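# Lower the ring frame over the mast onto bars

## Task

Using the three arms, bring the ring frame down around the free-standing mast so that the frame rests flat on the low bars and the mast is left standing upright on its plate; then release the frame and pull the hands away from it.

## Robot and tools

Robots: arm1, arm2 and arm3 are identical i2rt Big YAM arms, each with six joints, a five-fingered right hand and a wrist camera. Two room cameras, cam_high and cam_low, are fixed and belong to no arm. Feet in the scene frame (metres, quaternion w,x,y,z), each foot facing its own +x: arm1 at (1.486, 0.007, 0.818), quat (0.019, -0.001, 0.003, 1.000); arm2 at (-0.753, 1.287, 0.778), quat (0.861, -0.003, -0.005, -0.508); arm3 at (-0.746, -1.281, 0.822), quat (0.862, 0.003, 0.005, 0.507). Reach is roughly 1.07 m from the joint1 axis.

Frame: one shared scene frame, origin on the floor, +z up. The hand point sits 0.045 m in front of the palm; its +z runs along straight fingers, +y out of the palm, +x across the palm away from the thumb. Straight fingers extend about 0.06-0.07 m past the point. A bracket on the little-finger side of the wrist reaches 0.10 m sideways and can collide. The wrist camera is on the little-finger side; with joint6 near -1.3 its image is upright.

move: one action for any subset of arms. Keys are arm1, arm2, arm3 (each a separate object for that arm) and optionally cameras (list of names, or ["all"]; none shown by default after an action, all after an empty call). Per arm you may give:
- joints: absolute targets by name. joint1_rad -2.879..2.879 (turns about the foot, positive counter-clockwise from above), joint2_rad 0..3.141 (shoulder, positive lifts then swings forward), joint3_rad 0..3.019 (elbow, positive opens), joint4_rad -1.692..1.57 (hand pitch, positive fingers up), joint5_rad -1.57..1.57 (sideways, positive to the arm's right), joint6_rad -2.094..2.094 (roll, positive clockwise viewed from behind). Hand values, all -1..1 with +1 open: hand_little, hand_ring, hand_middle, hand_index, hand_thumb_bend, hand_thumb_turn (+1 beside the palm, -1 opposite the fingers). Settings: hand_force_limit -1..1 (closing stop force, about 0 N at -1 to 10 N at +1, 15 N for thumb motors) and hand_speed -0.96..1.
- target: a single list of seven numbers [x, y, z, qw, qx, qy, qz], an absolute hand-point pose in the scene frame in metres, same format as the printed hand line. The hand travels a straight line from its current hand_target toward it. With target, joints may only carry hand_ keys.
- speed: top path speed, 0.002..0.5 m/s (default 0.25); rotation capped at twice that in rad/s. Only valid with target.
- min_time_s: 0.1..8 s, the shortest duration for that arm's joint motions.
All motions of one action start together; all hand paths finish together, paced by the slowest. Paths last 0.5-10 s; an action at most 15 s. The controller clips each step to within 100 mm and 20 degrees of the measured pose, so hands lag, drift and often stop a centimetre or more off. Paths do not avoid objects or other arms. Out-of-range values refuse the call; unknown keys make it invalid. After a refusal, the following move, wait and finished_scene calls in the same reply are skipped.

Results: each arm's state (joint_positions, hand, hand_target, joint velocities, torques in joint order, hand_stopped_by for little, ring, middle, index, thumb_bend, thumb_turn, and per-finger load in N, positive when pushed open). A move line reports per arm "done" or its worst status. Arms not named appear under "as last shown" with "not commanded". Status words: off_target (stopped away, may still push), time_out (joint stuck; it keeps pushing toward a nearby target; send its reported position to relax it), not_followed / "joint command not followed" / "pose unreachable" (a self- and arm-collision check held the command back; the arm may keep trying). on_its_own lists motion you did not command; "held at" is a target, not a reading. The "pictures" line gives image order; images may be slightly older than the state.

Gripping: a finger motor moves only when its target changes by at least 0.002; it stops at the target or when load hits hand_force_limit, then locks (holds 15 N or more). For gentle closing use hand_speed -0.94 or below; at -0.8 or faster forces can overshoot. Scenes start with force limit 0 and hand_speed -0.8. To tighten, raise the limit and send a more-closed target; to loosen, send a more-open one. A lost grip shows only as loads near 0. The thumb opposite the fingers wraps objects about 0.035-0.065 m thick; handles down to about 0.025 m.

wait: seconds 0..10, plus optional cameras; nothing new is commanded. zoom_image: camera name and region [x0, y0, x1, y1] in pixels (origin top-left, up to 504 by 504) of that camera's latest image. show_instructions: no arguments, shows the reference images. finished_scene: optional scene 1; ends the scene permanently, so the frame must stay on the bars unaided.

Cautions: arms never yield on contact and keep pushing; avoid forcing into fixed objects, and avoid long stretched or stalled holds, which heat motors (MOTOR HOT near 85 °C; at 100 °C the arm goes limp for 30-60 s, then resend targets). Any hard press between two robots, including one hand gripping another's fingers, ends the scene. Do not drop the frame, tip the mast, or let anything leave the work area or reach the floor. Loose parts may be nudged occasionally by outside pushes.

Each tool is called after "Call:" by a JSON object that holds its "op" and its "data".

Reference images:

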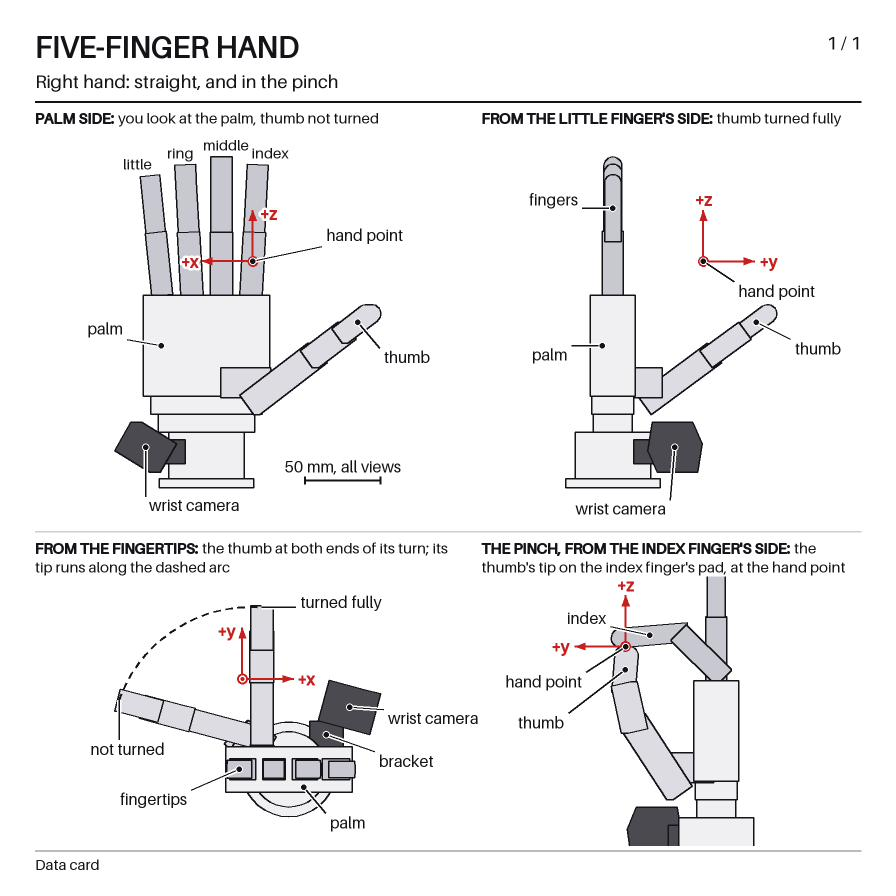

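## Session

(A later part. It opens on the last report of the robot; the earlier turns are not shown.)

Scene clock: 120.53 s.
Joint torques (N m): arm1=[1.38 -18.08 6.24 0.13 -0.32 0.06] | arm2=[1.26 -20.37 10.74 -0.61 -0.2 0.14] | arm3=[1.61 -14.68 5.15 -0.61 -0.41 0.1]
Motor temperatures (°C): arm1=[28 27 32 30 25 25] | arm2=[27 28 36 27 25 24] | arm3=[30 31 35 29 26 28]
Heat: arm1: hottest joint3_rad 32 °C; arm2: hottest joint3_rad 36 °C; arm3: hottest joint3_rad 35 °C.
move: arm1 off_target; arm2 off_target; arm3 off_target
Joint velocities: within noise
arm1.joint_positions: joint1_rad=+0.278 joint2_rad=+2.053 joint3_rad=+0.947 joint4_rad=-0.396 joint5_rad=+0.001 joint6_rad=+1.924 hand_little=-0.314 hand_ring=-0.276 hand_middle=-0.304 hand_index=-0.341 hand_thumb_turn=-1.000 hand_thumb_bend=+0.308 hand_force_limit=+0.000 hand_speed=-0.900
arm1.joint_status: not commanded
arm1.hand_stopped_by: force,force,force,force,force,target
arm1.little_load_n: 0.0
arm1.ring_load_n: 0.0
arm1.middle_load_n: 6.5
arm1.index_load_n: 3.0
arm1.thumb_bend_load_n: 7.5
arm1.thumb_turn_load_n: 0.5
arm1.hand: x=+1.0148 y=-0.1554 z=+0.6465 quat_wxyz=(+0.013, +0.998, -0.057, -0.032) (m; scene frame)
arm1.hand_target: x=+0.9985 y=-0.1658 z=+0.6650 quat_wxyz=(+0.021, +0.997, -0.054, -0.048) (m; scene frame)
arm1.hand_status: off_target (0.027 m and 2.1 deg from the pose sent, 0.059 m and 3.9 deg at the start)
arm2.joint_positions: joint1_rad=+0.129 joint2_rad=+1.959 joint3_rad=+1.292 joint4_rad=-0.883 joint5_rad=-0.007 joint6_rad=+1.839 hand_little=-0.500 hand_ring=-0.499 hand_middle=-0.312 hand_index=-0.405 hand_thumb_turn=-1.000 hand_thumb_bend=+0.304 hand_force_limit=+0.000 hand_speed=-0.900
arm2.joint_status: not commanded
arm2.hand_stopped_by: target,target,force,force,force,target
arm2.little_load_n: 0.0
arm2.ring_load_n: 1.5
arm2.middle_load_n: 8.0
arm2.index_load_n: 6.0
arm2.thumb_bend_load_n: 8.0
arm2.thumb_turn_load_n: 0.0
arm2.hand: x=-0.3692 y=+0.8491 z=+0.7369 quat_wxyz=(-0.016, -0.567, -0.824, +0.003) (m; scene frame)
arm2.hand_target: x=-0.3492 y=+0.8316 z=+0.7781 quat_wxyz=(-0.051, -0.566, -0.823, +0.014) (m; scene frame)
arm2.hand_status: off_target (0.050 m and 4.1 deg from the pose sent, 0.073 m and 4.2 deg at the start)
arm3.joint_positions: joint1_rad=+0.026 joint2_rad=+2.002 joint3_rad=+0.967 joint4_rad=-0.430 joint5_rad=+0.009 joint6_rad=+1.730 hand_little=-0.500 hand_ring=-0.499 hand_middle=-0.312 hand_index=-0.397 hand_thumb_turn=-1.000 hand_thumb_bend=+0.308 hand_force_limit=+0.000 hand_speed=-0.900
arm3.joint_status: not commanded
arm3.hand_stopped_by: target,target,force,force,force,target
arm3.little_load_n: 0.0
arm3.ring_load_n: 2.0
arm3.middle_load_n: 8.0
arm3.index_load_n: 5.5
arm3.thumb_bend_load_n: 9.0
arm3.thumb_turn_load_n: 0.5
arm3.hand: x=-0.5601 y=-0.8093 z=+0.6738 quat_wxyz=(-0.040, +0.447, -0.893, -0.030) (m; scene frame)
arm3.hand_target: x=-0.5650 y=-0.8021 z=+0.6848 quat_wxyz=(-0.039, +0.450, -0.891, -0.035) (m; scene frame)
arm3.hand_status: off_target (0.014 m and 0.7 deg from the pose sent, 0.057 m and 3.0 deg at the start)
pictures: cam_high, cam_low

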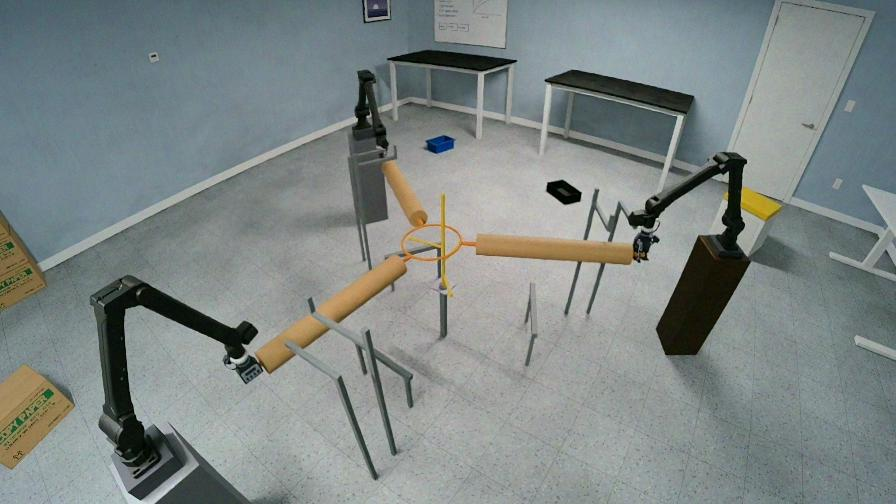

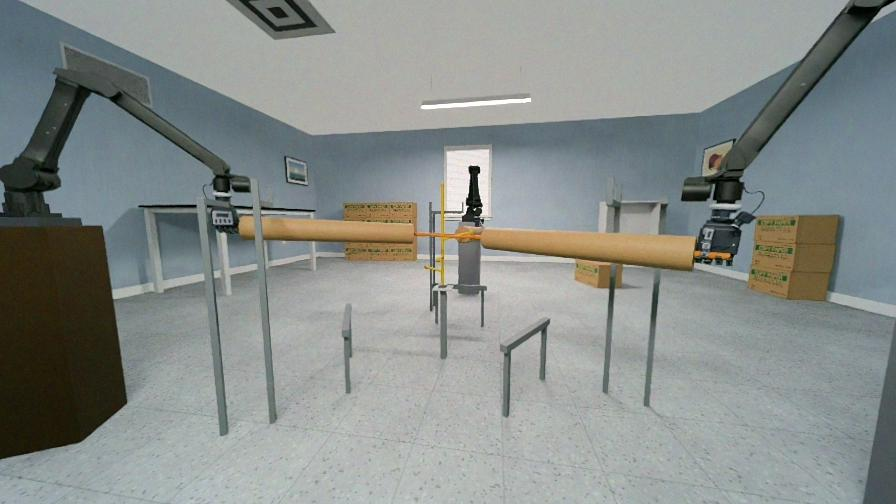

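Call:
{"op": "move", "data": {"arm1": {"target": [0.990, -0.218, 0.665, 0.0209, 0.9955, -0.0784, -0.048], "speed": 0.05}, "arm2": {"target": [-0.296, 0.843, 0.775, 0.0504, 0.5656, 0.8230, -0.0138], "speed": 0.05}, "arm3": {"target": [-0.613, -0.769, 0.685, 0.0389, -0.4299, 0.9013, 0.035], "speed": 0.05}, "cameras": ["cam_high", "cam_low"]}}

Call:
{"op": "zoom_image", "data": {"camera": "cam_low", "region": [180, 160, 300, 260]}}

Call:
{"op": "zoom_image", "data": {"camera": "cam_high", "region": [370, 170, 530, 310]}}

Scene clock: 122.67 s.
Joint torques (N m): arm1=[0.97 -16.15 7.12 0.21 -0.08 0.11] | arm2=[1.32 -17.03 12.45 -0.12 -0.17 0.09] | arm3=[2.14 -13.63 6.58 -0.54 -0.45 0.13]
Motor temperatures (°C): arm1=[28 27 32 30 25 25] | arm2=[27 28 36 27 25 24] | arm3=[30 31 34 29 26 28]
Heat: arm1: hottest joint3_rad 32 °C; arm2: hottest joint3_rad 36 °C; arm3: hottest joint3_rad 34 °C.
move: arm1 off_target; arm2 off_target; arm3 off_target
Joint velocities: within noise
arm1.joint_positions: joint1_rad=+0.393 joint2_rad=+2.055 joint3_rad=+1.009 joint4_rad=-0.433 joint5_rad=+0.008 joint6_rad=+2.077 hand_little=-0.314 hand_ring=-0.276 hand_middle=-0.304 hand_index=-0.341 hand_thumb_turn=-1.000 hand_thumb_bend=+0.308 hand_force_limit=+0.000 hand_speed=-0.900
arm1.joint_status: not commanded
arm1.hand_stopped_by: force,force,force,force,force,target
arm1.little_load_n: 0.0
arm1.ring_load_n: 0.0
arm1.middle_load_n: 7.0
arm1.index_load_n: 3.0
arm1.thumb_bend_load_n: 7.0
arm1.thumb_turn_load_n: 0.5
arm1.hand: x=+1.0016 y=-0.2112 z=+0.6593 quat_wxyz=(+0.019, +0.996, -0.076, -0.042) (m; scene frame)
arm1.hand_target: x=+0.9901 y=-0.2179 z=+0.6654 quat_wxyz=(+0.021, +0.996, -0.078, -0.048) (m; scene frame)
arm1.hand_status: off_target (0.015 m and 0.7 deg from the pose sent, 0.070 m and 3.2 deg at the start)
arm2.joint_positions: joint1_rad=+0.216 joint2_rad=+1.967 joint3_rad=+1.352 joint4_rad=-0.919 joint5_rad=+0.001 joint6_rad=+1.932 hand_little=-0.500 hand_ring=-0.499 hand_middle=-0.312 hand_index=-0.405 hand_thumb_turn=-1.000 hand_thumb_bend=+0.304 hand_force_limit=+0.000 hand_speed=-0.900
arm2.joint_status: not commanded
arm2.hand_stopped_by: target,target,force,force,force,target
arm2.little_load_n: 0.0
arm2.ring_load_n: 1.5
arm2.middle_load_n: 8.0
arm2.index_load_n: 6.0
arm2.thumb_bend_load_n: 8.0
arm2.thumb_turn_load_n: 0.0
arm2.hand: x=-0.3217 y=+0.8629 z=+0.7518 quat_wxyz=(-0.023, -0.569, -0.822, +0.008) (m; scene frame)
arm2.hand_target: x=-0.2973 y=+0.8446 z=+0.7761 quat_wxyz=(-0.051, -0.566, -0.823, +0.014) (m; scene frame)
arm2.hand_status: off_target (0.040 m and 3.3 deg from the pose sent, 0.083 m and 4.1 deg at the start)
arm3.joint_positions: joint1_rad=+0.150 joint2_rad=+2.002 joint3_rad=+0.977 joint4_rad=-0.447 joint5_rad=+0.028 joint6_rad=+1.907 hand_little=-0.500 hand_ring=-0.499 hand_middle=-0.312 hand_index=-0.397 hand_thumb_turn=-1.000 hand_thumb_bend=+0.308 hand_force_limit=+0.000 hand_speed=-0.900
arm3.joint_status: not commanded
arm3.hand_stopped_by: target,target,force,force,force,target
arm3.little_load_n: 0.0
arm3.ring_load_n: 2.0
arm3.middle_load_n: 7.5
arm3.index_load_n: 5.5
arm3.thumb_bend_load_n: 9.0
arm3.thumb_turn_load_n: 0.5
arm3.hand: x=-0.6056 y=-0.7838 z=+0.6761 quat_wxyz=(-0.039, +0.423, -0.905, -0.027) (m; scene frame)
arm3.hand_target: x=-0.6131 y=-0.7695 z=+0.6851 quat_wxyz=(-0.039, +0.430, -0.901, -0.035) (m; scene frame)
arm3.hand_status: off_target (0.019 m and 1.2 deg from the pose sent, 0.067 m and 2.3 deg at the start)
pictures: cam_high, cam_low

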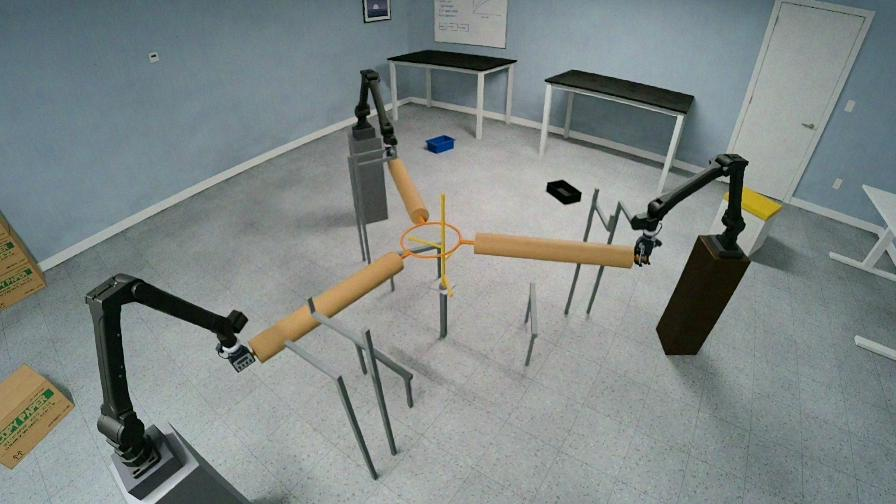

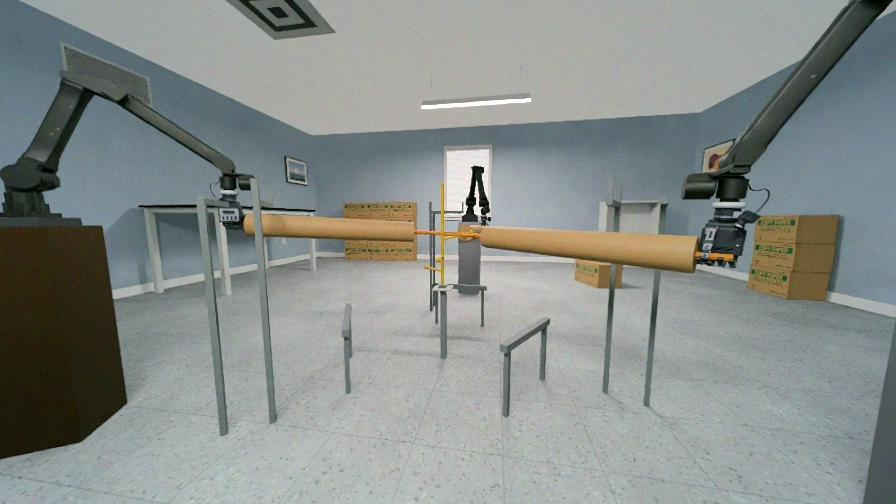

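Scaled by 4.200 from the camera's 896x504 image, which has a finer 1280x720 frame.

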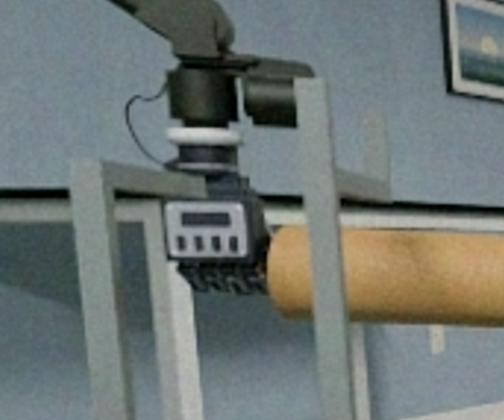

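Scaled by 3.150 from the camera's 896x504 image, which has a finer 1280x720 frame.

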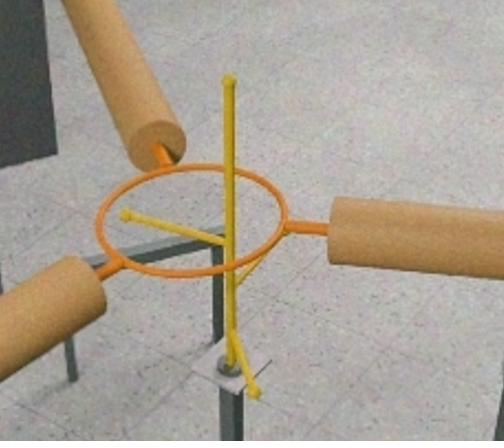

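Call:
{"op": "move", "data": {"arm1": {"target": [0.986, -0.216, 0.645, 0.0209, 0.9955, -0.0784, -0.048], "speed": 0.06}, "arm2": {"target": [-0.292, 0.845, 0.680, 0.0504, 0.5656, 0.8230, -0.0138], "speed": 0.06}, "arm3": {"target": [-0.620, -0.760, 0.668, 0.0389, -0.4299, 0.9013, 0.035], "speed": 0.06}, "cameras": ["cam_high", "cam_low"]}}

Call:
{"op": "zoom_image", "data": {"camera": "cam_low", "region": [180, 160, 300, 260]}}

Call:
{"op": "zoom_image", "data": {"camera": "cam_high", "region": [370, 170, 530, 310]}}

Call:
{"op": "zoom_image", "data": {"camera": "cam_low", "region": [380, 170, 540, 310]}}

Scene clock: 125.47 s.
Joint torques (N m): arm1=[-0.09 -16.62 6.58 0.88 0.21 0.03] | arm2=[1.14 -19.25 8.09 1.54 -0.16 0.15] | arm3=[3.02 -13.33 6.48 0.43 -0.72 0.1]
Motor temperatures (°C): arm1=[28 27 31 30 25 25] | arm2=[27 29 36 27 25 24] | arm3=[30 31 34 28 26 28]
Heat: arm1: hottest joint3_rad 31 °C; arm2: hottest joint3_rad 36 °C; arm3: hottest joint3_rad 34 °C.
move: arm1 off_target; arm2 off_target; arm3 off_target
Joint velocities: within noise
arm1.joint_positions: joint1_rad=+0.400 joint2_rad=+2.106 joint3_rad=+1.027 joint4_rad=-0.413 joint5_rad=-0.001 joint6_rad=+2.078 hand_little=-0.314 hand_ring=-0.276 hand_middle=-0.304 hand_index=-0.341 hand_thumb_turn=-1.000 hand_thumb_bend=+0.308 hand_force_limit=+0.000 hand_speed=-0.900
arm1.joint_status: not commanded
arm1.hand_stopped_by: force,force,force,force,force,target
arm1.little_load_n: 0.0
arm1.ring_load_n: 0.0
arm1.middle_load_n: 6.5
arm1.index_load_n: 2.5
arm1.thumb_bend_load_n: 7.5
arm1.thumb_turn_load_n: 0.5
arm1.hand: x=+1.0036 y=-0.2164 z=+0.6398 quat_wxyz=(+0.020, +0.997, -0.073, -0.034) (m; scene frame)
arm1.hand_target: x=+0.9861 y=-0.2158 z=+0.6455 quat_wxyz=(+0.021, +0.996, -0.079, -0.048) (m; scene frame)
arm1.hand_status: off_target (0.018 m and 1.7 deg from the pose sent, 0.022 m and 0.7 deg at the start)
arm2.joint_positions: joint1_rad=+0.228 joint2_rad=+2.131 joint3_rad=+1.352 joint4_rad=-0.768 joint5_rad=+0.001 joint6_rad=+1.932 hand_little=-0.500 hand_ring=-0.499 hand_middle=-0.312 hand_index=-0.405 hand_thumb_turn=-1.000 hand_thumb_bend=+0.304 hand_force_limit=+0.000 hand_speed=-0.900
arm2.joint_status: not commanded
arm2.hand_stopped_by: target,target,force,force,force,target
arm2.little_load_n: 0.0
arm2.ring_load_n: 2.0
arm2.middle_load_n: 8.0
arm2.index_load_n: 6.0
arm2.thumb_bend_load_n: 8.5
arm2.thumb_turn_load_n: 0.0
arm2.hand: x=-0.3122 y=+0.8619 z=+0.6651 quat_wxyz=(-0.017, -0.565, -0.825, +0.007) (m; scene frame)
arm2.hand_target: x=-0.2927 y=+0.8457 z=+0.6812 quat_wxyz=(-0.050, -0.566, -0.823, +0.013) (m; scene frame)
arm2.hand_status: off_target (0.030 m and 3.9 deg from the pose sent, 0.080 m and 3.3 deg at the start)
arm3.joint_positions: joint1_rad=+0.160 joint2_rad=+2.043 joint3_rad=+0.996 joint4_rad=-0.441 joint5_rad=+0.036 joint6_rad=+1.929 hand_little=-0.500 hand_ring=-0.499 hand_middle=-0.312 hand_index=-0.397 hand_thumb_turn=-1.000 hand_thumb_bend=+0.308 hand_force_limit=+0.000 hand_speed=-0.900
arm3.joint_status: not commanded
arm3.hand_stopped_by: target,target,force,force,force,target
arm3.little_load_n: 0.0
arm3.ring_load_n: 1.5
arm3.middle_load_n: 7.5
arm3.index_load_n: 6.5
arm3.thumb_bend_load_n: 8.5
arm3.thumb_turn_load_n: 0.5
arm3.hand: x=-0.6068 y=-0.7807 z=+0.6617 quat_wxyz=(-0.037, +0.418, -0.908, -0.020) (m; scene frame)
arm3.hand_target: x=-0.6201 y=-0.7609 z=+0.6683 quat_wxyz=(-0.039, +0.430, -0.901, -0.035) (m; scene frame)
arm3.hand_status: off_target (0.025 m and 2.3 deg from the pose sent, 0.029 m and 1.2 deg at the start)
pictures: cam_high, cam_low

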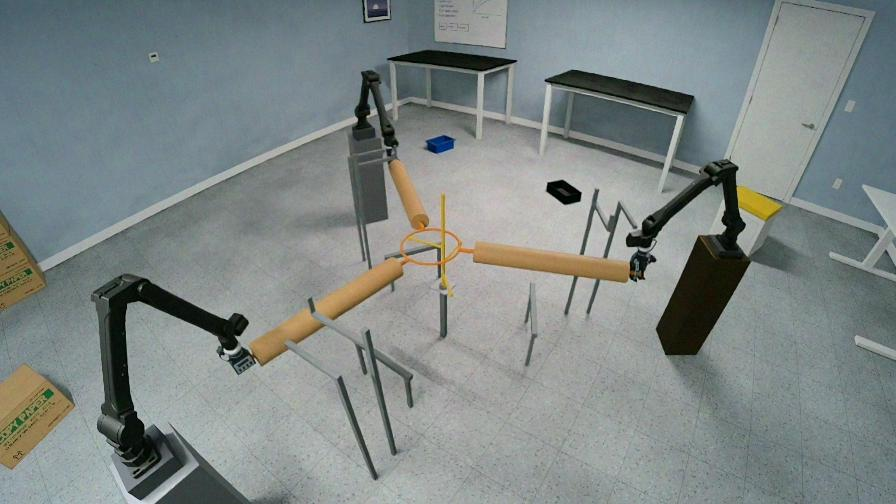

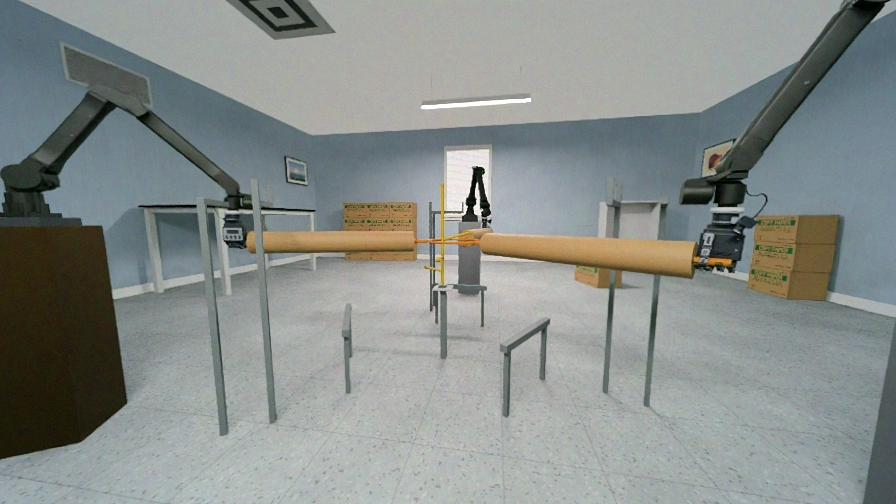

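Scaled by 4.200 from the camera's 896x504 image, which has a finer 1280x720 frame.

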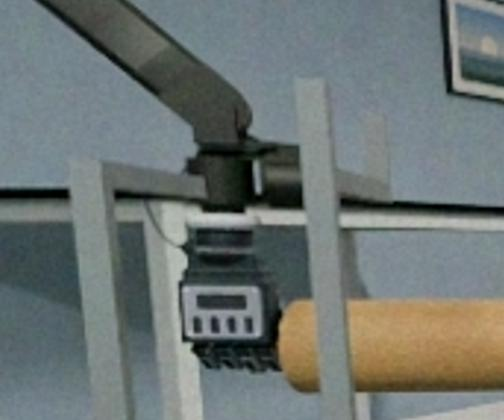

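Scaled by 3.150 from the camera's 896x504 image, which has a finer 1280x720 frame.

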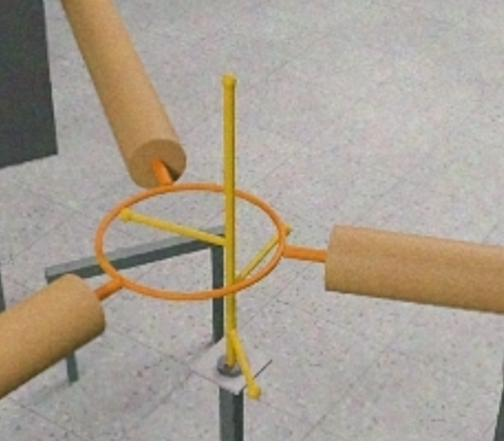

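Scaled by 3.150 from the camera's 896x504 image, which has a finer 1280x720 frame.

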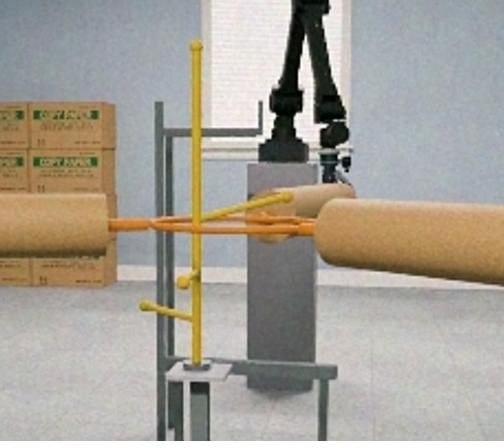

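Call:
{"op": "move", "data": {"arm1": {"target": [0.982, -0.212, 0.613, 0.0209, 0.9955, -0.0784, -0.048], "speed": 0.07}, "arm2": {"target": [-0.294, 0.846, 0.640, 0.0504, 0.5656, 0.8230, -0.0138], "speed": 0.07}, "arm3": {"target": [-0.620, -0.760, 0.641, 0.0389, -0.4299, 0.9013, 0.035], "speed": 0.07}, "cameras": ["cam_high", "cam_low"]}}

Call:
{"op": "zoom_image", "data": {"camera": "cam_high", "region": [370, 170, 530, 310]}}

Call:
{"op": "zoom_image", "data": {"camera": "cam_low", "region": [380, 170, 540, 310]}}

Scene clock: 126.90 s.
Joint torques (N m): arm1=[-0.79 -17.08 6.06 1.02 0.23 -0.04] | arm2=[0.79 -19.37 6.9 1.44 -0.2 0.13] | arm3=[2.9 -13.8 5.82 0.49 -0.72 0.08]
Motor temperatures (°C): arm1=[28 27 31 30 25 25] | arm2=[27 29 36 27 25 24] | arm3=[30 31 34 28 26 28]
Heat: arm1: hottest joint3_rad 31 °C; arm2: hottest joint3_rad 36 °C; arm3: hottest joint3_rad 34 °C.
move: arm1 off_target; arm2 off_target; arm3 off_target
Joint velocities: within noise
arm1.joint_positions: joint1_rad=+0.401 joint2_rad=+2.189 joint3_rad=+1.047 joint4_rad=-0.356 joint5_rad=-0.002 joint6_rad=+2.072 hand_little=-0.314 hand_ring=-0.276 hand_middle=-0.304 hand_index=-0.341 hand_thumb_turn=-1.000 hand_thumb_bend=+0.308 hand_force_limit=+0.000 hand_speed=-0.900
arm1.joint_status: not commanded
arm1.hand_stopped_by: force,force,force,force,force,target
arm1.little_load_n: 0.0
arm1.ring_load_n: 0.0
arm1.middle_load_n: 6.5
arm1.index_load_n: 2.5
arm1.thumb_bend_load_n: 7.0
arm1.thumb_turn_load_n: 0.5
arm1.hand: x=+1.0037 y=-0.2176 z=+0.6071 quat_wxyz=(+0.020, +0.997, -0.069, -0.032) (m; scene frame)
arm1.hand_target: x=+0.9827 y=-0.2117 z=+0.6133 quat_wxyz=(+0.021, +0.996, -0.078, -0.048) (m; scene frame)
arm1.hand_status: off_target (0.023 m and 2.2 deg from the pose sent, 0.035 m and 1.7 deg at the start)
arm2.joint_positions: joint1_rad=+0.228 joint2_rad=+2.201 joint3_rad=+1.352 joint4_rad=-0.684 joint5_rad=+0.002 joint6_rad=+1.932 hand_little=-0.500 hand_ring=-0.499 hand_middle=-0.312 hand_index=-0.405 hand_thumb_turn=-1.000 hand_thumb_bend=+0.304 hand_force_limit=+0.000 hand_speed=-0.900
arm2.joint_status: not commanded
arm2.hand_stopped_by: target,target,force,force,force,target
arm2.little_load_n: 0.0
arm2.ring_load_n: 2.0
arm2.middle_load_n: 8.5
arm2.index_load_n: 6.0
arm2.thumb_bend_load_n: 8.5
arm2.thumb_turn_load_n: 0.5
arm2.hand: x=-0.3098 y=+0.8590 z=+0.6286 quat_wxyz=(-0.023, -0.564, -0.825, +0.009) (m; scene frame)
arm2.hand_target: x=-0.2944 y=+0.8463 z=+0.6407 quat_wxyz=(-0.050, -0.566, -0.823, +0.014) (m; scene frame)
arm2.hand_status: off_target (0.023 m and 3.2 deg from the pose sent, 0.035 m and 3.9 deg at the start)
arm3.joint_positions: joint1_rad=+0.161 joint2_rad=+2.110 joint3_rad=+1.007 joint4_rad=-0.384 joint5_rad=+0.036 joint6_rad=+1.929 hand_little=-0.500 hand_ring=-0.499 hand_middle=-0.312 hand_index=-0.397 hand_thumb_turn=-1.000 hand_thumb_bend=+0.308 hand_force_limit=+0.000 hand_speed=-0.900
arm3.joint_status: not commanded
arm3.hand_stopped_by: target,target,force,force,force,target
arm3.little_load_n: 0.0
arm3.ring_load_n: 1.0
arm3.middle_load_n: 7.5
arm3.index_load_n: 7.0
arm3.thumb_bend_load_n: 9.0
arm3.thumb_turn_load_n: 0.5
arm3.hand: x=-0.6077 y=-0.7795 z=+0.6350 quat_wxyz=(-0.037, +0.418, -0.907, -0.020) (m; scene frame)
arm3.hand_target: x=-0.6203 y=-0.7607 z=+0.6413 quat_wxyz=(-0.039, +0.430, -0.901, -0.035) (m; scene frame)
arm3.hand_status: off_target (0.024 m and 2.3 deg from the pose sent, 0.032 m and 2.3 deg at the start)
pictures: cam_high, cam_low

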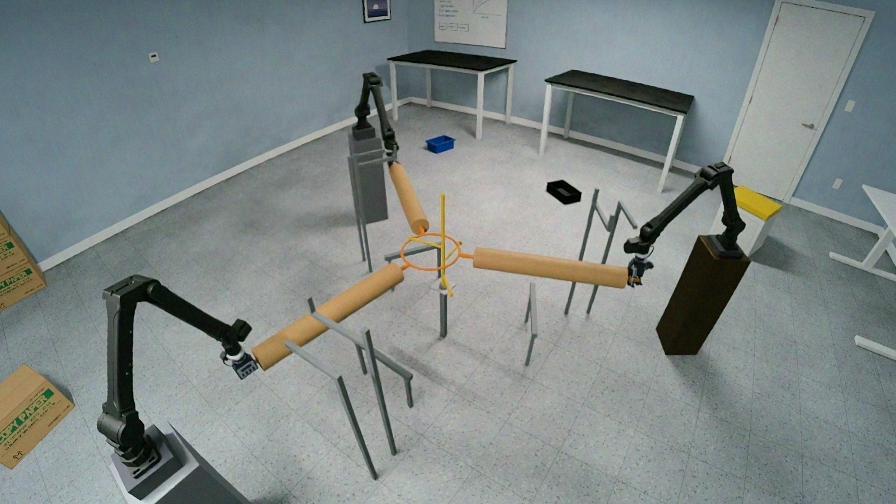

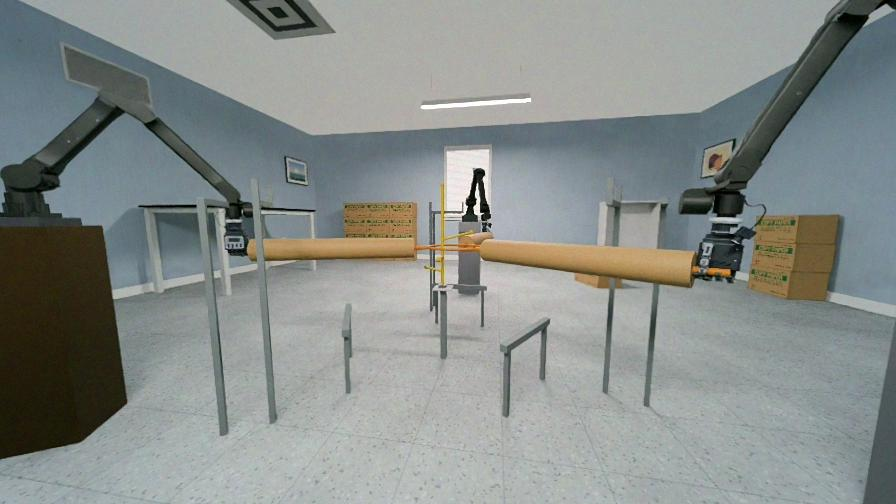

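Scaled by 3.150 from the camera's 896x504 image, which has a finer 1280x720 frame.

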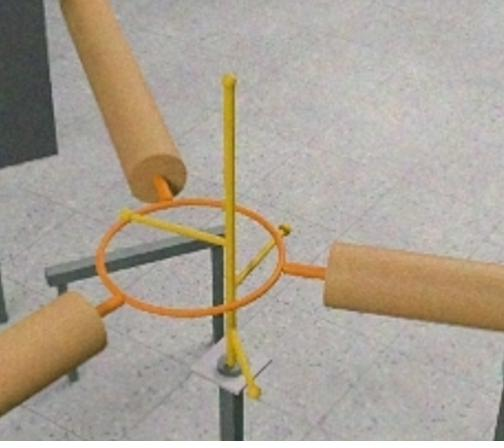

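Scaled by 3.150 from the camera's 896x504 image, which has a finer 1280x720 frame.

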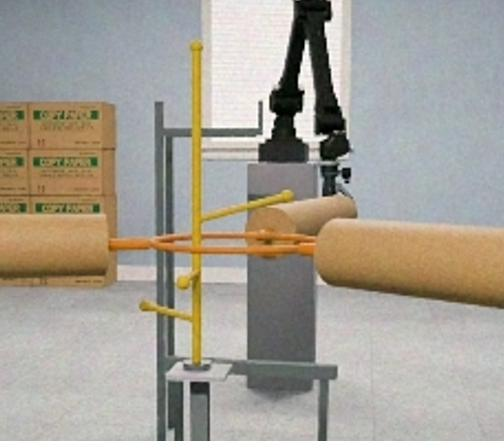

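Call:
{"op": "zoom_image", "data": {"camera": "cam_low", "region": [180, 160, 300, 260]}}

Call:
{"op": "zoom_image", "data": {"camera": "cam_high", "region": [560, 150, 720, 310]}}

Call:
{"op": "zoom_image", "data": {"camera": "cam_high", "region": [200, 270, 360, 430]}}

Call:
{"op": "zoom_image", "data": {"camera": "cam_high", "region": [320, 60, 440, 180]}}

Call:
{"op": "zoom_image", "data": {"camera": "cam_low", "region": [590, 150, 790, 320]}}

Scaled by 4.200 from the camera's 896x504 image, which has a finer 1280x720 frame.

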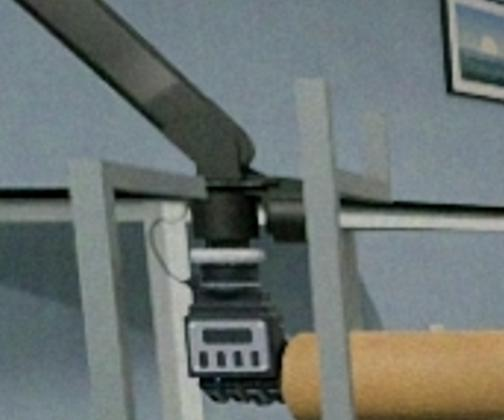

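Scaled by 3.150 from the camera's 896x504 image, which has a finer 1280x720 frame.

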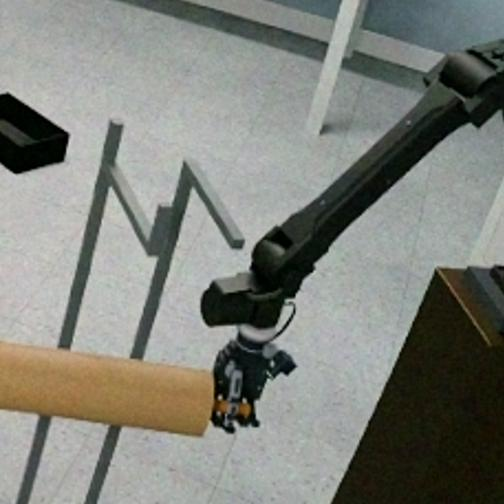

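Scaled by 3.150 from the camera's 896x504 image, which has a finer 1280x720 frame.

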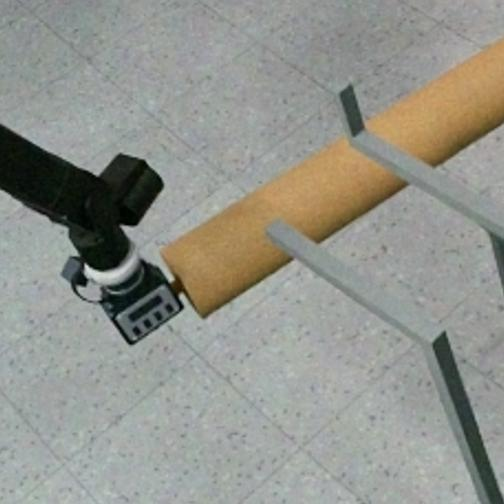

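Scaled by 4.200 from the camera's 896x504 image, which has a finer 1280x720 frame.

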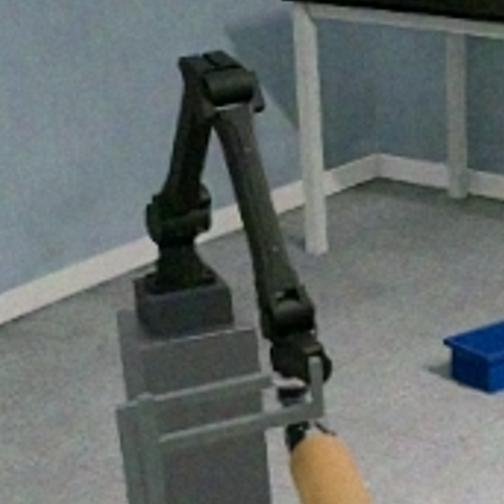

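Scaled by 2.520 from the camera's 896x504 image, which has a finer 1280x720 frame.

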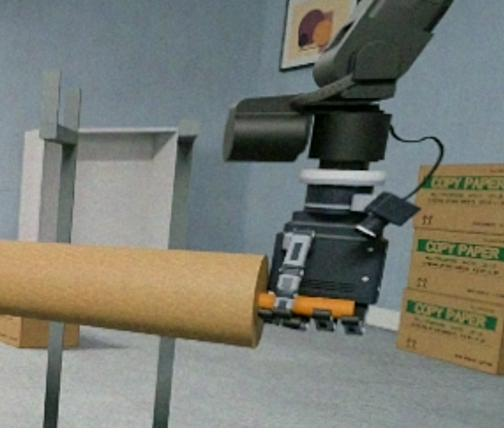

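Call:
{"op": "move", "data": {"arm1": {"target": [0.982, -0.210, 0.625, 0.0209, 0.9955, -0.0784, -0.048], "speed": 0.06}, "arm2": {"target": [-0.294, 0.846, 0.592, 0.0504, 0.5656, 0.8230, -0.0138], "speed": 0.06}, "arm3": {"target": [-0.620, -0.760, 0.655, 0.0389, -0.4299, 0.9013, 0.035], "speed": 0.06}, "cameras": ["cam_high", "cam_low"]}}

Call:
{"op": "zoom_image", "data": {"camera": "cam_low", "region": [380, 170, 540, 310]}}

Call:
{"op": "zoom_image", "data": {"camera": "cam_low", "region": [180, 160, 300, 260]}}

Scene clock: 131.53 s.
Joint torques (N m): arm1=[-0.79 -19.72 5.52 0.13 0.1 -0.04] | arm2=[0.97 -19.49 7.1 0.99 -0.28 0.13] | arm3=[2.67 -16.15 5.49 -0.5 -0.72 0.08]
Motor temperatures (°C): arm1=[28 27 31 29 25 25] | arm2=[27 29 36 27 25 24] | arm3=[30 31 34 28 26 28]
Heat: arm1: hottest joint3_rad 31 °C; arm2: hottest joint3_rad 36 °C; arm3: hottest joint3_rad 34 °C.
move: arm1 off_target; arm2 off_target; arm3 off_target
Joint velocities: within noise
arm1.joint_positions: joint1_rad=+0.395 joint2_rad=+2.189 joint3_rad=+1.047 joint4_rad=-0.356 joint5_rad=+0.001 joint6_rad=+2.069 hand_little=-0.314 hand_ring=-0.276 hand_middle=-0.304 hand_index=-0.341 hand_thumb_turn=-1.000 hand_thumb_bend=+0.308 hand_force_limit=+0.000 hand_speed=-0.900
arm1.joint_status: not commanded
arm1.hand_stopped_by: force,force,force,force,force,target
arm1.little_load_n: 0.0
arm1.ring_load_n: 0.0
arm1.middle_load_n: 6.5
arm1.index_load_n: 3.0
arm1.thumb_bend_load_n: 7.0
arm1.thumb_turn_load_n: 0.5
arm1.hand: x=+1.0024 y=-0.2145 z=+0.6069 quat_wxyz=(+0.018, +0.997, -0.071, -0.032) (m; scene frame)
arm1.hand_target: x=+0.9825 y=-0.2098 z=+0.6248 quat_wxyz=(+0.021, +0.996, -0.078, -0.048) (m; scene frame)
arm1.hand_status: off_target (0.028 m and 2.0 deg from the pose sent, 0.029 m and 2.1 deg at the start)
arm2.joint_positions: joint1_rad=+0.228 joint2_rad=+2.290 joint3_rad=+1.352 joint4_rad=-0.591 joint5_rad=+0.004 joint6_rad=+1.932 hand_little=-0.500 hand_ring=-0.499 hand_middle=-0.312 hand_index=-0.405 hand_thumb_turn=-1.000 hand_thumb_bend=+0.304 hand_force_limit=+0.000 hand_speed=-0.900
arm2.joint_status: not commanded
arm2.hand_stopped_by: target,target,force,force,force,target
arm2.little_load_n: 0.0
arm2.ring_load_n: 2.0
arm2.middle_load_n: 8.5
arm2.index_load_n: 6.0
arm2.thumb_bend_load_n: 8.5
arm2.thumb_turn_load_n: 0.0
arm2.hand: x=-0.3118 y=+0.8604 z=+0.5815 quat_wxyz=(-0.025, -0.564, -0.825, +0.010) (m; scene frame)
arm2.hand_target: x=-0.2945 y=+0.8464 z=+0.5928 quat_wxyz=(-0.050, -0.566, -0.823, +0.014) (m; scene frame)
arm2.hand_status: off_target (0.025 m and 3.0 deg from the pose sent, 0.042 m and 3.2 deg at the start)
arm3.joint_positions: joint1_rad=+0.164 joint2_rad=+2.110 joint3_rad=+1.008 joint4_rad=-0.391 joint5_rad=+0.036 joint6_rad=+1.929 hand_little=-0.500 hand_ring=-0.499 hand_middle=-0.312 hand_index=-0.397 hand_thumb_turn=-1.000 hand_thumb_bend=+0.308 hand_force_limit=+0.000 hand_speed=-0.900
arm3.joint_status: not commanded
arm3.hand_stopped_by: target,target,force,force,force,target
arm3.little_load_n: 0.0
arm3.ring_load_n: 1.0
arm3.middle_load_n: 7.5
arm3.index_load_n: 7.0
arm3.thumb_bend_load_n: 9.0
arm3.thumb_turn_load_n: 0.5
arm3.hand: x=-0.6096 y=-0.7806 z=+0.6347 quat_wxyz=(-0.034, +0.420, -0.907, -0.018) (m; scene frame)
arm3.hand_target: x=-0.6201 y=-0.7605 z=+0.6548 quat_wxyz=(-0.039, +0.430, -0.901, -0.035) (m; scene frame)
arm3.hand_status: off_target (0.031 m and 2.5 deg from the pose sent, 0.030 m and 2.3 deg at the start)
pictures: cam_high, cam_low

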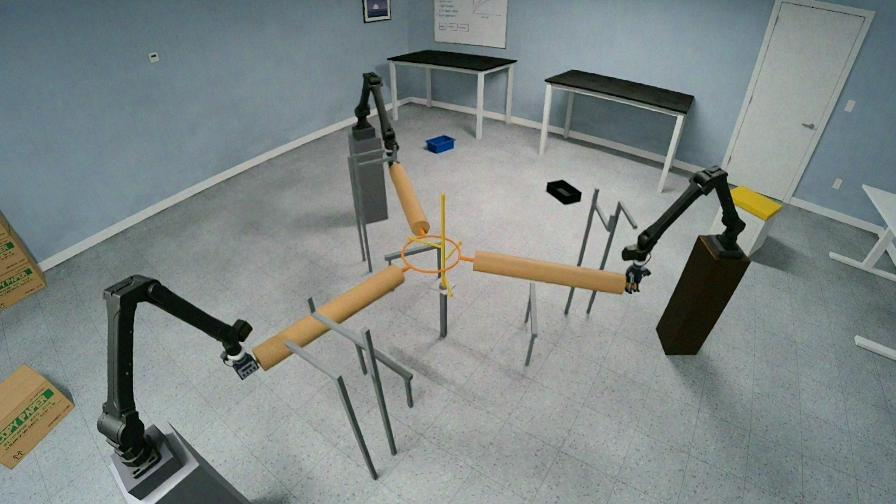

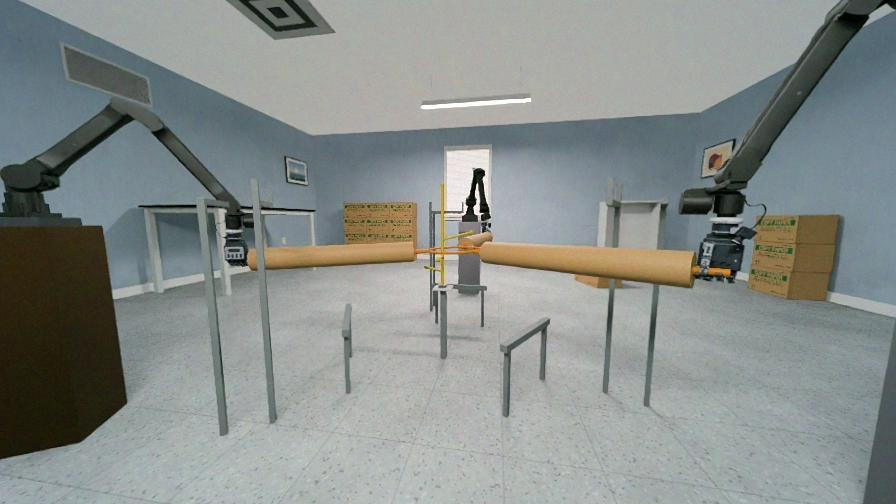

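Scaled by 3.150 from the camera's 896x504 image, which has a finer 1280x720 frame.

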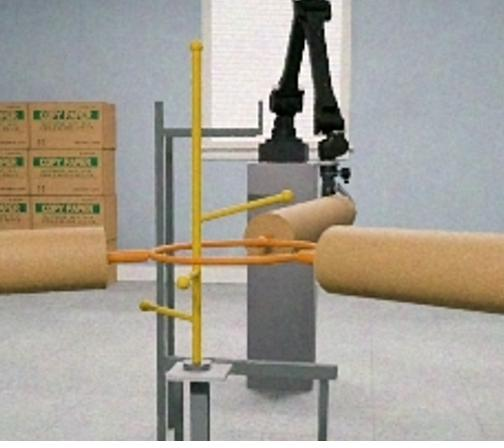

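Scaled by 4.200 from the camera's 896x504 image, which has a finer 1280x720 frame.

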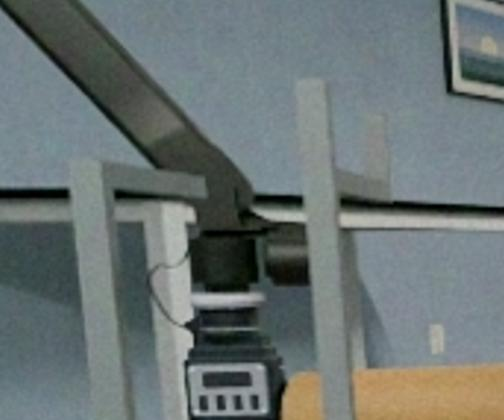

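Call:
{"op": "move", "data": {"arm1": {"target": [0.938, -0.170, 0.628, 0.015, 0.9957, -0.0755, -0.050], "speed": 0.07}, "arm2": {"target": [-0.342, 0.877, 0.592, 0.050, 0.563, 0.8248, -0.015], "speed": 0.07}, "arm3": {"target": [-0.661, -0.729, 0.658, 0.035, -0.434, 0.899, 0.039], "speed": 0.07}, "cameras": ["cam_high", "cam_low"]}}

Call:
{"op": "zoom_image", "data": {"camera": "cam_low", "region": [380, 170, 540, 310]}}

Call:
{"op": "zoom_image", "data": {"camera": "cam_high", "region": [370, 170, 530, 310]}}

Call:
{"op": "zoom_image", "data": {"camera": "cam_high", "region": [200, 270, 360, 430]}}

Call:
{"op": "zoom_image", "data": {"camera": "cam_low", "region": [180, 160, 300, 260]}}

Scene clock: 133.47 s.
Joint torques (N m): arm1=[-0.62 -17.96 7.54 0.35 -0.01 -0.08] | arm2=[0.15 -22.01 4.19 0.79 -0.34 0] | arm3=[2.14 -14.97 6.52 -0.28 -0.49 0.08]
Motor temperatures (°C): arm1=[28 27 31 29 25 25] | arm2=[27 29 36 27 25 24] | arm3=[30 31 34 28 26 28]
Heat: arm1: hottest joint3_rad 31 °C; arm2: hottest joint3_rad 36 °C; arm3: hottest joint3_rad 34 °C.
move: arm1 off_target; arm2 off_target; arm3 off_target
Joint velocities: within noise
arm1.joint_positions: joint1_rad=+0.292 joint2_rad=+2.191 joint3_rad=+1.127 joint4_rad=-0.429 joint5_rad=+0.006 joint6_rad=+1.967 hand_little=-0.314 hand_ring=-0.276 hand_middle=-0.304 hand_index=-0.341 hand_thumb_turn=-1.000 hand_thumb_bend=+0.308 hand_force_limit=+0.000 hand_speed=-0.900
arm1.joint_status: not commanded
arm1.hand_stopped_by: force,force,force,force,force,target
arm1.little_load_n: 0.0
arm1.ring_load_n: 0.0
arm1.middle_load_n: 6.5
arm1.index_load_n: 2.5
arm1.thumb_bend_load_n: 7.0
arm1.thumb_turn_load_n: 0.5
arm1.hand: x=+0.9604 y=-0.1739 z=+0.6190 quat_wxyz=(+0.013, +0.997, -0.071, -0.036) (m; scene frame)
arm1.hand_target: x=+0.9386 y=-0.1696 z=+0.6286 quat_wxyz=(+0.015, +0.996, -0.076, -0.050) (m; scene frame)
arm1.hand_status: off_target (0.024 m and 1.7 deg from the pose sent, 0.081 m and 2.1 deg at the start)
arm2.joint_positions: joint1_rad=+0.208 joint2_rad=+2.260 joint3_rad=+1.187 joint4_rad=-0.476 joint5_rad=+0.007 joint6_rad=+1.914 hand_little=-0.500 hand_ring=-0.499 hand_middle=-0.312 hand_index=-0.405 hand_thumb_turn=-1.000 hand_thumb_bend=+0.304 hand_force_limit=+0.000 hand_speed=-0.900
arm2.joint_status: not commanded
arm2.hand_stopped_by: target,target,force,force,force,target
arm2.little_load_n: 0.0
arm2.ring_load_n: 2.0
arm2.middle_load_n: 8.0
arm2.index_load_n: 6.0
arm2.thumb_bend_load_n: 8.5
arm2.thumb_turn_load_n: 0.5
arm2.hand: x=-0.3572 y=+0.8952 z=+0.5609 quat_wxyz=(-0.015, -0.565, -0.825, +0.009) (m; scene frame)
arm2.hand_target: x=-0.3423 y=+0.8775 z=+0.5916 quat_wxyz=(-0.050, -0.563, -0.825, +0.015) (m; scene frame)
arm2.hand_status: off_target (0.039 m and 4.1 deg from the pose sent, 0.036 m and 2.9 deg at the start)
arm3.joint_positions: joint1_rad=+0.267 joint2_rad=+2.110 joint3_rad=+1.060 joint4_rad=-0.436 joint5_rad=+0.029 joint6_rad=+2.016 hand_little=-0.500 hand_ring=-0.500 hand_middle=-0.312 hand_index=-0.397 hand_thumb_turn=-1.000 hand_thumb_bend=+0.308 hand_force_limit=+0.000 hand_speed=-0.900
arm3.joint_status: not commanded
arm3.hand_stopped_by: target,target,force,force,force,target
arm3.little_load_n: 0.0
arm3.ring_load_n: 0.5
arm3.middle_load_n: 7.5
arm3.index_load_n: 7.5
arm3.thumb_bend_load_n: 8.5
arm3.thumb_turn_load_n: 0.5
arm3.hand: x=-0.6530 y=-0.7470 z=+0.6460 quat_wxyz=(-0.032, +0.427, -0.903, -0.027) (m; scene frame)
arm3.hand_target: x=-0.6611 y=-0.7294 z=+0.6582 quat_wxyz=(-0.035, +0.434, -0.899, -0.039) (m; scene frame)
arm3.hand_status: off_target (0.023 m and 1.7 deg from the pose sent, 0.076 m and 3.1 deg at the start)
pictures: cam_high, cam_low

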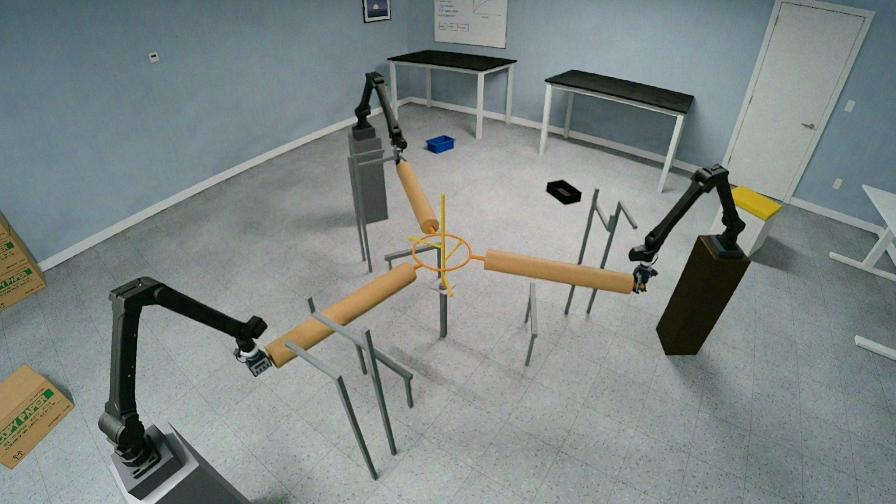

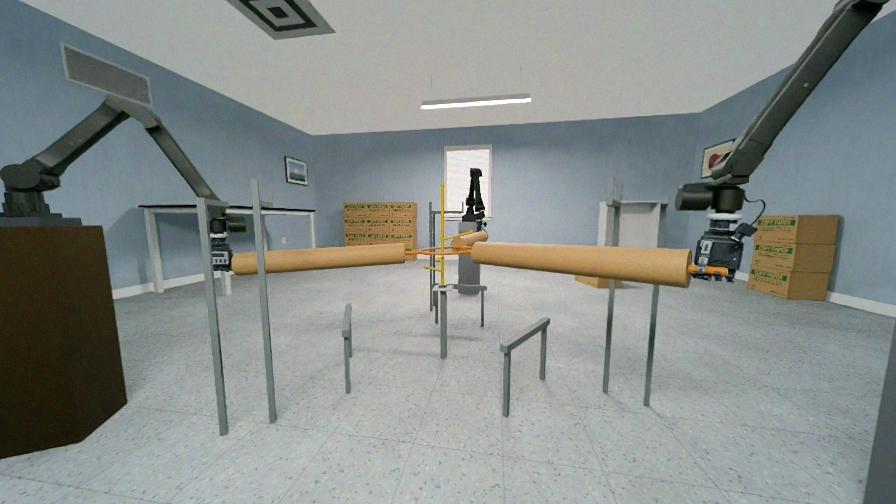

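Scaled by 3.150 from the camera's 896x504 image, which has a finer 1280x720 frame.

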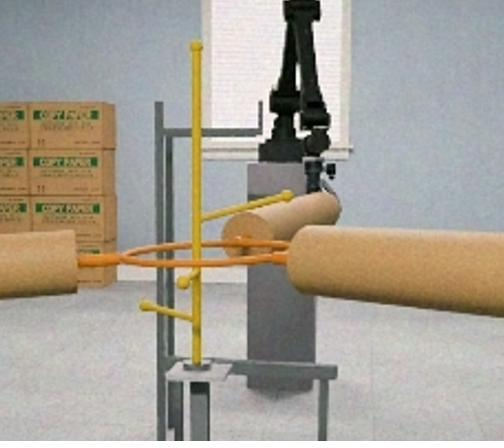

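Scaled by 3.150 from the camera's 896x504 image, which has a finer 1280x720 frame.

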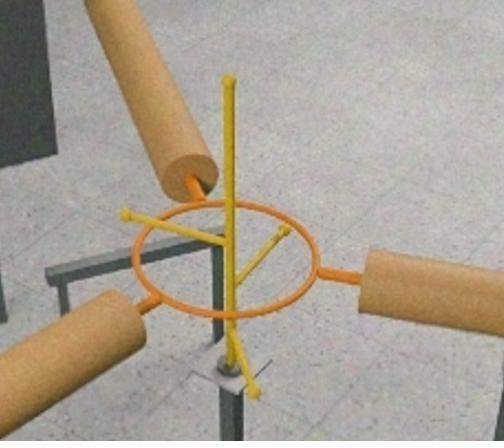

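Scaled by 3.150 from the camera's 896x504 image, which has a finer 1280x720 frame.

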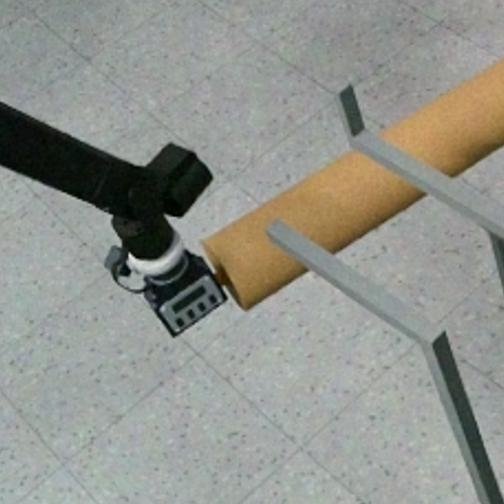

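Scaled by 4.200 from the camera's 896x504 image, which has a finer 1280x720 frame.

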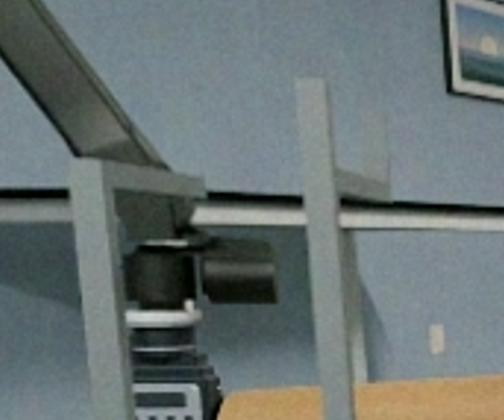

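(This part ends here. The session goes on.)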